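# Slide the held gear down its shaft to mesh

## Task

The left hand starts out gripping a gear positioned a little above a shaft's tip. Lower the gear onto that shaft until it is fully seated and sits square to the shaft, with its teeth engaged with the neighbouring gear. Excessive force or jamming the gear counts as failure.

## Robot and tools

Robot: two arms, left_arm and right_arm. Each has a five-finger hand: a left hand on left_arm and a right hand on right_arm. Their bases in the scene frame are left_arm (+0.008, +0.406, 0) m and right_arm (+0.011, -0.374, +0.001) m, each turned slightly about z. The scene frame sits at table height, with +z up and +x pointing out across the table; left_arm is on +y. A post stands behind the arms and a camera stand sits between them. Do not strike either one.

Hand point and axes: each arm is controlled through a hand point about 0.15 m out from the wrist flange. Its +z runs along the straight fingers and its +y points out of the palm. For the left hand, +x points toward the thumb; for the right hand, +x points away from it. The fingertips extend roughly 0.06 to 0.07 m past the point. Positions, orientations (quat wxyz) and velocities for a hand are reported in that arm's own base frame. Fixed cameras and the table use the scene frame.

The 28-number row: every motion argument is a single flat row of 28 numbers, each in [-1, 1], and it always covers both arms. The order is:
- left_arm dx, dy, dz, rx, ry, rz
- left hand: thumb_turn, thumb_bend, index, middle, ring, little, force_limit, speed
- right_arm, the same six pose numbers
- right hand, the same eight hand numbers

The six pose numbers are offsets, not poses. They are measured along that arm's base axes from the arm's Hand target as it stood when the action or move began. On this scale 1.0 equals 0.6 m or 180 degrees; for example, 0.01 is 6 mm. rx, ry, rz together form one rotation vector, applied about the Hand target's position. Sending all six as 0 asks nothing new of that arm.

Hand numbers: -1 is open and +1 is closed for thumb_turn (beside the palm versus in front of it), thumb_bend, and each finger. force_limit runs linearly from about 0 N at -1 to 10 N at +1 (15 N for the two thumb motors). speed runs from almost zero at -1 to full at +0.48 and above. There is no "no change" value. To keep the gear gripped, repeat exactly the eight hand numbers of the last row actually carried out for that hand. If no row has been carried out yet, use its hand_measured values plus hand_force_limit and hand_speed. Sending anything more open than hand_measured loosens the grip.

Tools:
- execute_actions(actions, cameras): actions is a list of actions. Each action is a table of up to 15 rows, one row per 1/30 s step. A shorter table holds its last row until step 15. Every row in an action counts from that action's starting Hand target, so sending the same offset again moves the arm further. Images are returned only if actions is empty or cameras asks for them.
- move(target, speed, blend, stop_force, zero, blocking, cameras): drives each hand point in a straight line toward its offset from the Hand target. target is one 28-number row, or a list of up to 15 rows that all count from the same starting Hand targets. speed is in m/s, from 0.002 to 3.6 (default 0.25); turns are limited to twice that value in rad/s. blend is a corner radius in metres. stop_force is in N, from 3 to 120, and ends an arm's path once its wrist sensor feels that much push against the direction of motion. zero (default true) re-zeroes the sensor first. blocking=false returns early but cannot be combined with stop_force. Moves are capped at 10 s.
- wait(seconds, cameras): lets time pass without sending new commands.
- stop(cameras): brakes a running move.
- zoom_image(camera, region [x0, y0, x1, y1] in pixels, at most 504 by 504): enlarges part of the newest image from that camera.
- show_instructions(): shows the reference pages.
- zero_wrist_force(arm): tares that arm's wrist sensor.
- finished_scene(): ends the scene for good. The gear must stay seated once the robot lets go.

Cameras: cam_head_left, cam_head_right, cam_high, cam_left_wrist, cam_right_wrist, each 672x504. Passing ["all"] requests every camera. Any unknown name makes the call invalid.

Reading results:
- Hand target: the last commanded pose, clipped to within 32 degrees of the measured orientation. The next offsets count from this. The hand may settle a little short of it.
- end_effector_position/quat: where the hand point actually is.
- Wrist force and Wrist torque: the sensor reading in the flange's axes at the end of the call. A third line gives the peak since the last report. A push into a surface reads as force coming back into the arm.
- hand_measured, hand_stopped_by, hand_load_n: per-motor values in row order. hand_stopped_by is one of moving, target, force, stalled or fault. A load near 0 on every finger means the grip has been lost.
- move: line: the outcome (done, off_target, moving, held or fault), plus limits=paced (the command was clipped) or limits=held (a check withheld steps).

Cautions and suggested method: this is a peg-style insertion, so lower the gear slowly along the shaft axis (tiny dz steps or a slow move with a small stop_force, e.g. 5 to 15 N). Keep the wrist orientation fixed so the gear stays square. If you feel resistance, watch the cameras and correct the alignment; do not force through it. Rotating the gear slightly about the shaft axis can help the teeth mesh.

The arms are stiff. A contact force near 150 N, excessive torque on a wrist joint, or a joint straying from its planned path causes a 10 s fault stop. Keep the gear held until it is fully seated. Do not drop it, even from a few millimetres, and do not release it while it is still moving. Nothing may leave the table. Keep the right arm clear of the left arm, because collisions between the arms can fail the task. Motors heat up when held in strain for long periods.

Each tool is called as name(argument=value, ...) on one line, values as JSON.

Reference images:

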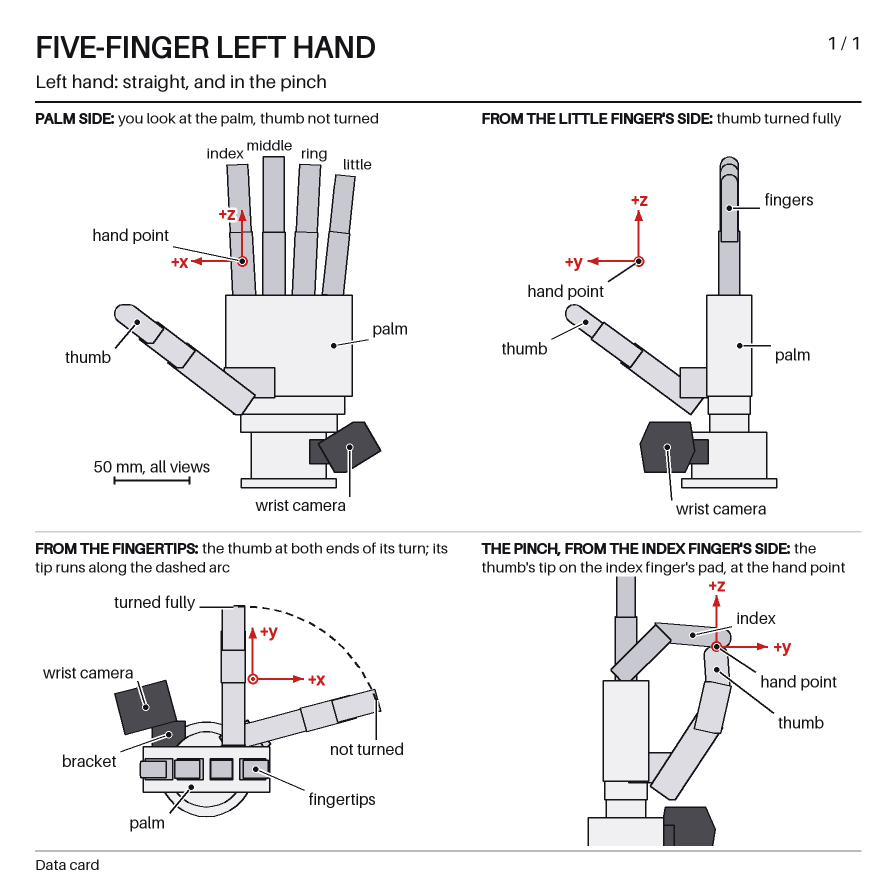

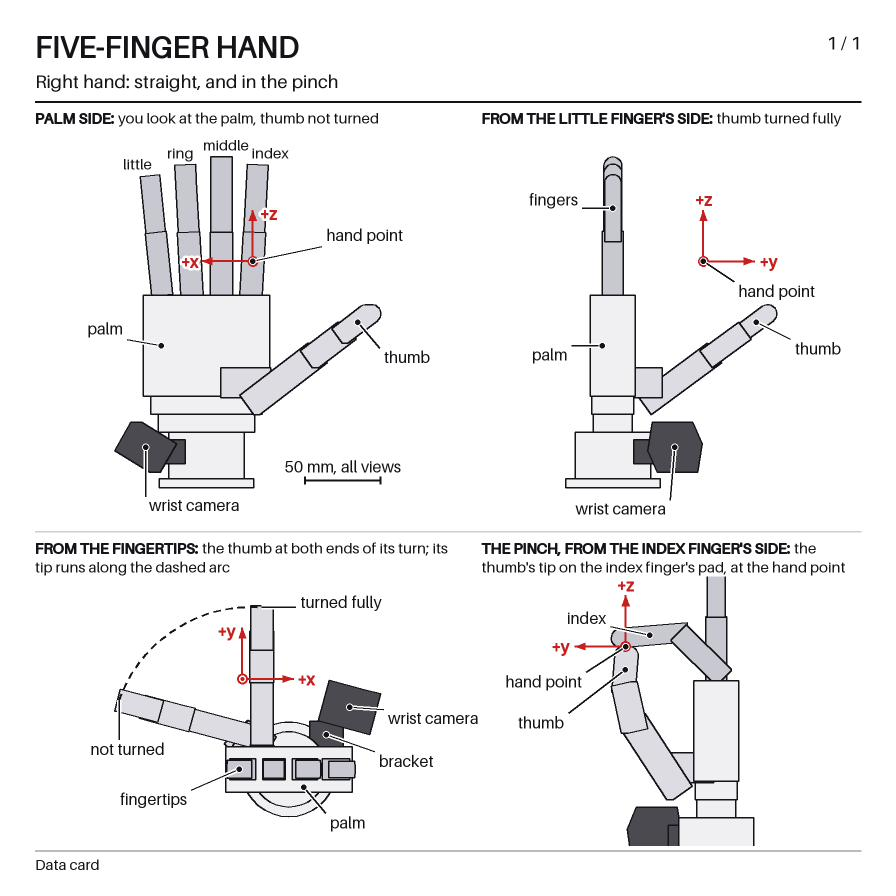

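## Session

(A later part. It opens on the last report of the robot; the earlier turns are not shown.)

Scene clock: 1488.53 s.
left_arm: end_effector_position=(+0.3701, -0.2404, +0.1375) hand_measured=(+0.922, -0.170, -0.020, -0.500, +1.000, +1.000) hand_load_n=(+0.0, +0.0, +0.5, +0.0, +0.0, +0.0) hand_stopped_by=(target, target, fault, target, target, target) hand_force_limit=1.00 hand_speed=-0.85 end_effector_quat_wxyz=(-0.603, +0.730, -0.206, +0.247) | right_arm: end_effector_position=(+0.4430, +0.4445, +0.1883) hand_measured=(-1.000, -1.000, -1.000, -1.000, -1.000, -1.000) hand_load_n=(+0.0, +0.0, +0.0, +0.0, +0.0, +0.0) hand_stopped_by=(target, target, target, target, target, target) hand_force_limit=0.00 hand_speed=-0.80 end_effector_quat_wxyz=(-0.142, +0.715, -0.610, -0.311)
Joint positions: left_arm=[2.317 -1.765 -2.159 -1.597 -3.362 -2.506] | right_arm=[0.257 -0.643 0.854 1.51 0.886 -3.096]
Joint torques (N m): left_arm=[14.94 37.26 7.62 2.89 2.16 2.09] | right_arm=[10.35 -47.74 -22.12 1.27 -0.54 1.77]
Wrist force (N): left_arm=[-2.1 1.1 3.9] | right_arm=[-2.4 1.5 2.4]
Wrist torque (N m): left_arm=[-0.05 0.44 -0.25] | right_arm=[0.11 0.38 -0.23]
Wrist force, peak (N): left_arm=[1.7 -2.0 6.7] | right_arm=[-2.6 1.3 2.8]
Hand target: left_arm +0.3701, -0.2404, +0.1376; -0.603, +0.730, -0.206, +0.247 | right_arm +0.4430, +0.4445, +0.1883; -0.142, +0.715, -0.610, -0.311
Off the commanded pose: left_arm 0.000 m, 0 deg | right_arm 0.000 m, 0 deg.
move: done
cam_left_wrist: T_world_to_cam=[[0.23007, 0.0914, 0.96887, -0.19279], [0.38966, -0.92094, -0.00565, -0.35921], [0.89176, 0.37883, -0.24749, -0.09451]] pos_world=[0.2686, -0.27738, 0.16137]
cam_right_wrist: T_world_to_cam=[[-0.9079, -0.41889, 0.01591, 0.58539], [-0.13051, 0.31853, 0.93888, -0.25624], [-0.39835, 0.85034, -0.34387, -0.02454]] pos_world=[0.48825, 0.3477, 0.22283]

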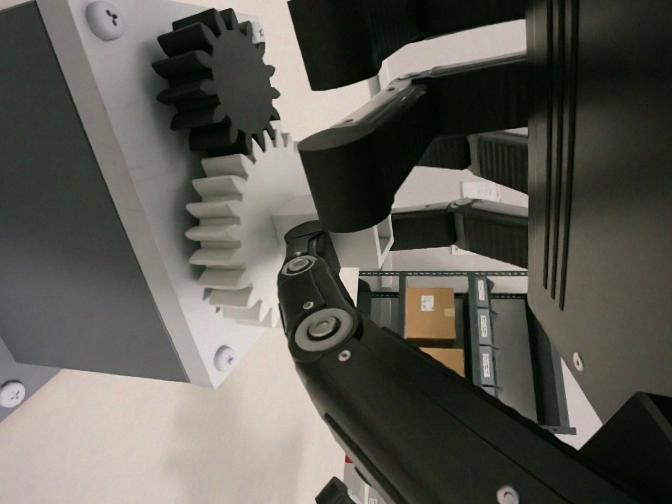

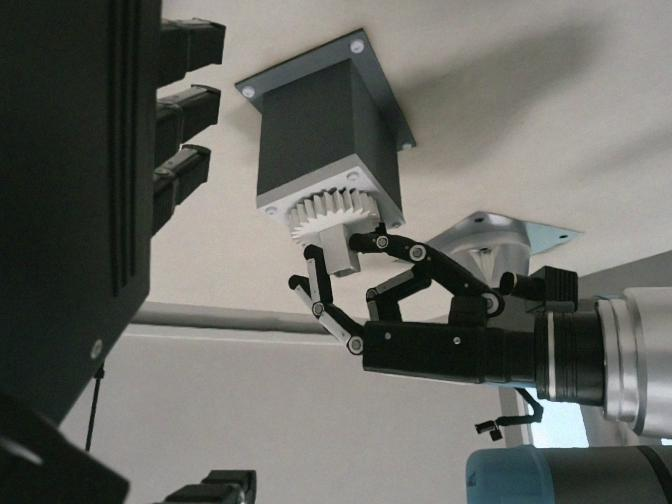

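move(target=[-0.0006,-0.00039,0.005,0,0,0,0.922,-0.17,-0.5,-0.5,1,1,1,-0.85,0,0,0,0,0,0,-1,-1,-1,-1,-1,-1,0,-0.8], speed=0.01, cameras=["cam_left_wrist", "cam_right_wrist"])

zoom_image(camera="cam_right_wrist", region=[280, 170, 420, 310])

zoom_image(camera="cam_left_wrist", region=[180, 110, 420, 330])

Scene clock: 1499.70 s.
left_arm: end_effector_position=(+0.3697, -0.2406, +0.1405) hand_measured=(+0.922, -0.170, -0.020, -0.500, +1.000, +1.000) hand_load_n=(+0.0, +0.0, +0.0, +0.0, +0.0, +0.0) hand_stopped_by=(target, target, fault, target, target, target) hand_force_limit=1.00 hand_speed=-0.85 end_effector_quat_wxyz=(-0.603, +0.730, -0.206, +0.247) | right_arm: end_effector_position=(+0.4430, +0.4445, +0.1883) hand_measured=(-1.000, -1.000, -1.000, -1.000, -1.000, -1.000) hand_load_n=(+0.0, +0.0, +0.0, +0.0, +0.0, +0.0) hand_stopped_by=(target, target, target, target, target, target) hand_force_limit=0.00 hand_speed=-0.80 end_effector_quat_wxyz=(-0.142, +0.715, -0.610, -0.311)
Joint positions: left_arm=[2.316 -1.759 -2.155 -1.608 -3.363 -2.508] | right_arm=[0.257 -0.643 0.854 1.51 0.886 -3.096]
Joint torques (N m): left_arm=[-14.74 36.7 21.52 0.25 -0.31 -2.12] | right_arm=[10.98 -47.31 -21.3 1.54 -0.38 1.91]
Wrist force (N): left_arm=[-2.3 1.1 3.8] | right_arm=[-2.4 1.2 2.5]
Wrist torque (N m): left_arm=[-0.06 0.44 -0.14] | right_arm=[0.06 0.39 -0.24]
Wrist force, peak (N): left_arm=[-2.3 1.1 4.0] | right_arm=[-2.9 1.3 2.5]
Hand target: left_arm +0.3697, -0.2406, +0.1406; -0.603, +0.730, -0.206, +0.247 | right_arm +0.4430, +0.4445, +0.1883; -0.142, +0.715, -0.610, -0.311
Off the commanded pose: left_arm 0.000 m, 0 deg | right_arm 0.000 m, 0 deg.
move: done
cam_left_wrist: T_world_to_cam=[[0.23004, 0.09147, 0.96887, -0.19556], [0.38968, -0.92093, -0.00558, -0.35923], [0.89176, 0.37883, -0.24749, -0.09333]] pos_world=[0.2682, -0.27759, 0.16437]
cam_right_wrist: T_world_to_cam=[[-0.9079, -0.41889, 0.01591, 0.58539], [-0.13051, 0.31853, 0.93888, -0.25624], [-0.39835, 0.85034, -0.34387, -0.02454]] pos_world=[0.48825, 0.3477, 0.22283]

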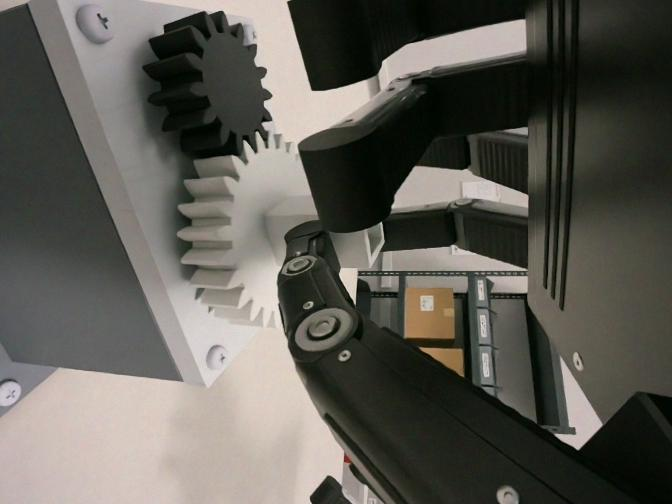

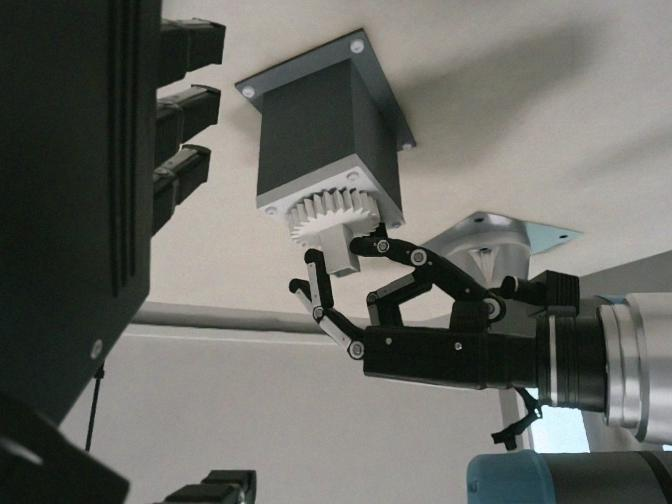

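Scaled by 3.600 from the camera's image (finer frame: 960x720).

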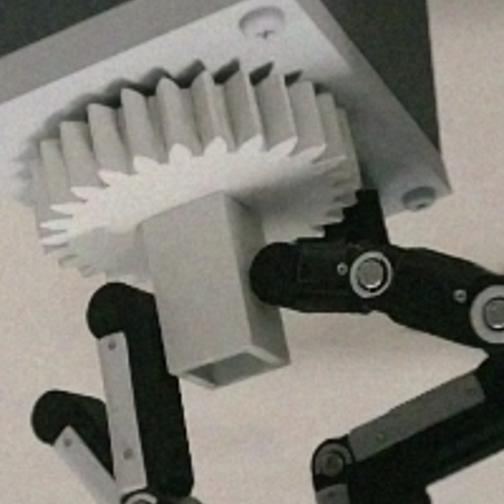

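Scaled by 2.100 from the camera's image (finer frame: 960x720).

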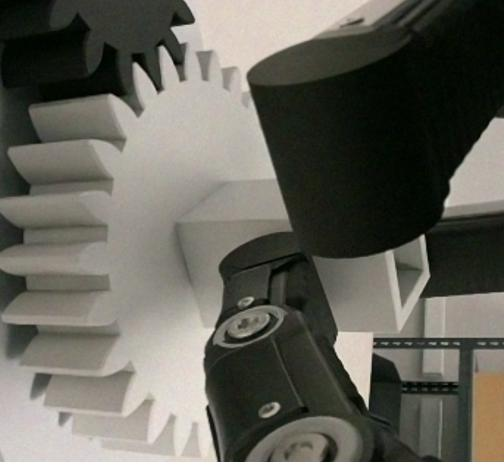

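move(target=[-0.0065,-0.0039,0.05,0,0,0,0.922,-0.17,-0.5,-0.5,1,1,1,-0.85,0,0,0,0,0,0,-1,-1,-1,-1,-1,-1,0,-0.8], speed=0.03, stop_force=5, cameras=["cam_left_wrist", "cam_right_wrist"])

zoom_image(camera="cam_right_wrist", region=[280, 170, 420, 310])

zoom_image(camera="cam_left_wrist", region=[80, 50, 320, 300])

Scene clock: 1510.50 s.
left_arm: end_effector_position=(+0.3658, -0.2430, +0.1706) hand_measured=(+0.922, -0.170, -0.020, -0.500, +1.000, +1.000) hand_load_n=(+0.0, +0.0, -0.5, +0.0, +0.0, +0.0) hand_stopped_by=(target, target, fault, target, target, target) hand_force_limit=1.00 hand_speed=-0.85 end_effector_quat_wxyz=(-0.603, +0.730, -0.206, +0.247) | right_arm: end_effector_position=(+0.4430, +0.4445, +0.1883) hand_measured=(-1.000, -1.000, -1.000, -1.000, -1.000, -1.000) hand_load_n=(+0.5, +0.0, +0.0, +0.0, +0.0, +0.0) hand_stopped_by=(target, target, target, target, target, target) hand_force_limit=0.00 hand_speed=-0.80 end_effector_quat_wxyz=(-0.142, +0.715, -0.610, -0.311)
Joint positions: left_arm=[2.306 -1.705 -2.112 -1.737 -3.37 -2.54] | right_arm=[0.257 -0.643 0.854 1.51 0.886 -3.096]
Joint torques (N m): left_arm=[-15.25 35.25 23.05 -0.01 -0.42 -2.19] | right_arm=[10.03 -49.9 -22.14 1.26 -0.69 1.82]
Wrist force (N): left_arm=[-2.7 0.9 3.6] | right_arm=[-2.2 1.5 2.6]
Wrist torque (N m): left_arm=[-0.04 0.49 -0.17] | right_arm=[0.09 0.34 -0.22]
Wrist force, peak (N): left_arm=[-2.4 1.2 4.0] | right_arm=[-2.6 1.3 2.9]
Hand target: left_arm +0.3658, -0.2430, +0.1706; -0.603, +0.730, -0.206, +0.247 | right_arm +0.4430, +0.4445, +0.1883; -0.142, +0.715, -0.610, -0.311
Off the commanded pose: left_arm 0.000 m, 0 deg | right_arm 0.000 m, 0 deg.
move: done
cam_left_wrist: T_world_to_cam=[[0.23004, 0.09147, 0.96887, -0.22352], [0.38968, -0.92093, -0.00558, -0.35966], [0.89176, 0.37883, -0.24749, -0.08156]] pos_world=[0.2643, -0.27988, 0.19437]
cam_right_wrist: T_world_to_cam=[[-0.9079, -0.41889, 0.01591, 0.58539], [-0.13051, 0.31853, 0.93888, -0.25624], [-0.39835, 0.85034, -0.34387, -0.02454]] pos_world=[0.48825, 0.3477, 0.22283]

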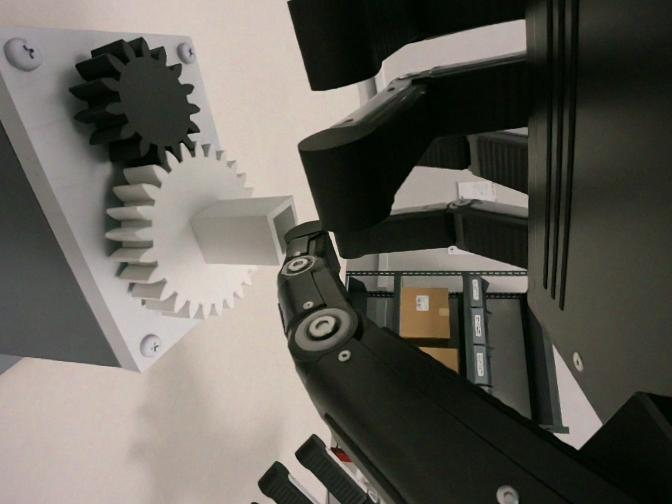

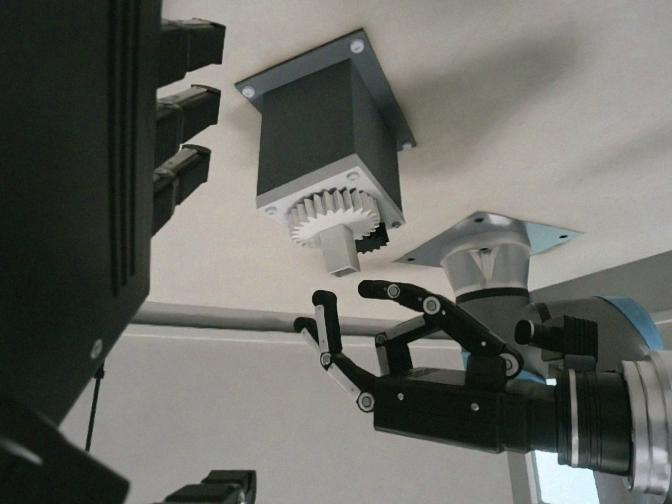

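Scaled by 3.600 from the camera's image (finer frame: 960x720).

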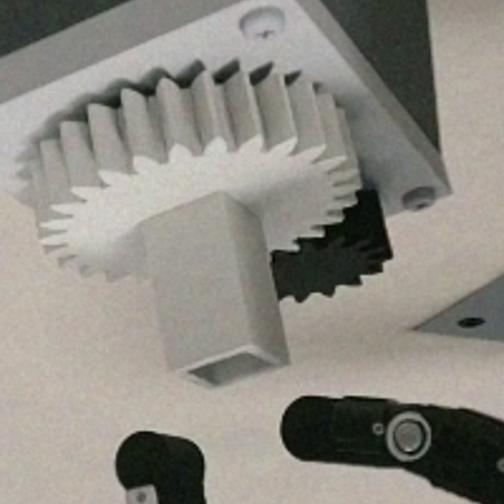

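Scaled by 2.016 from the camera's image (finer frame: 960x720).

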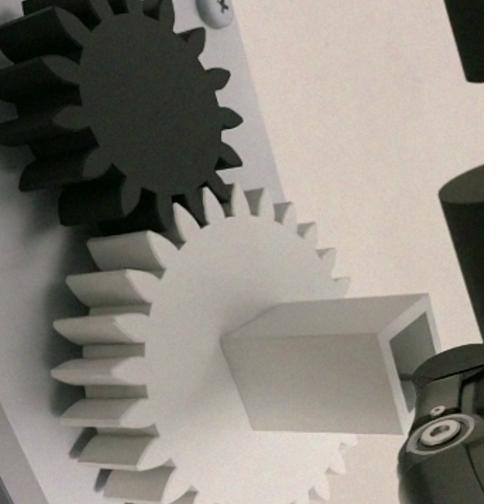

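zoom_image(camera="cam_right_wrist", region=[280, 170, 390, 280])

zoom_image(camera="cam_left_wrist", region=[90, 130, 260, 330])

Scaled by 4.582 from the camera's image (finer frame: 960x720).

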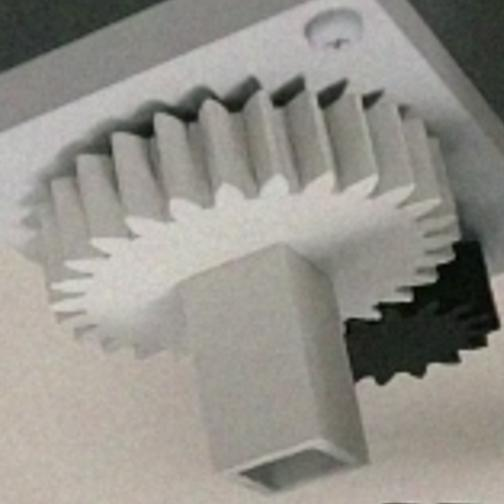

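Scaled by 2.520 from the camera's image (finer frame: 960x720).

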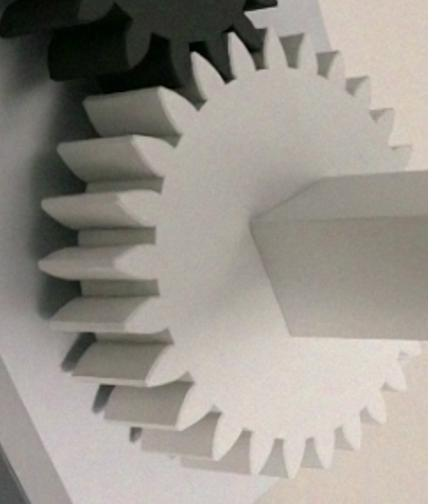

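zoom_image(camera="cam_left_wrist", region=[60, 30, 210, 180])

Scaled by 3.360 from the camera's image (finer frame: 960x720).

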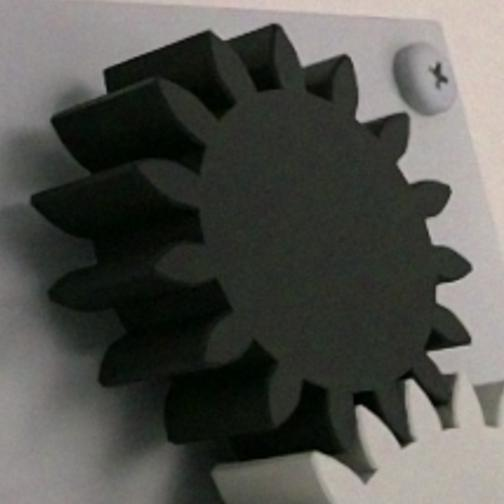

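finished_scene()

The scene is finished: the task was done.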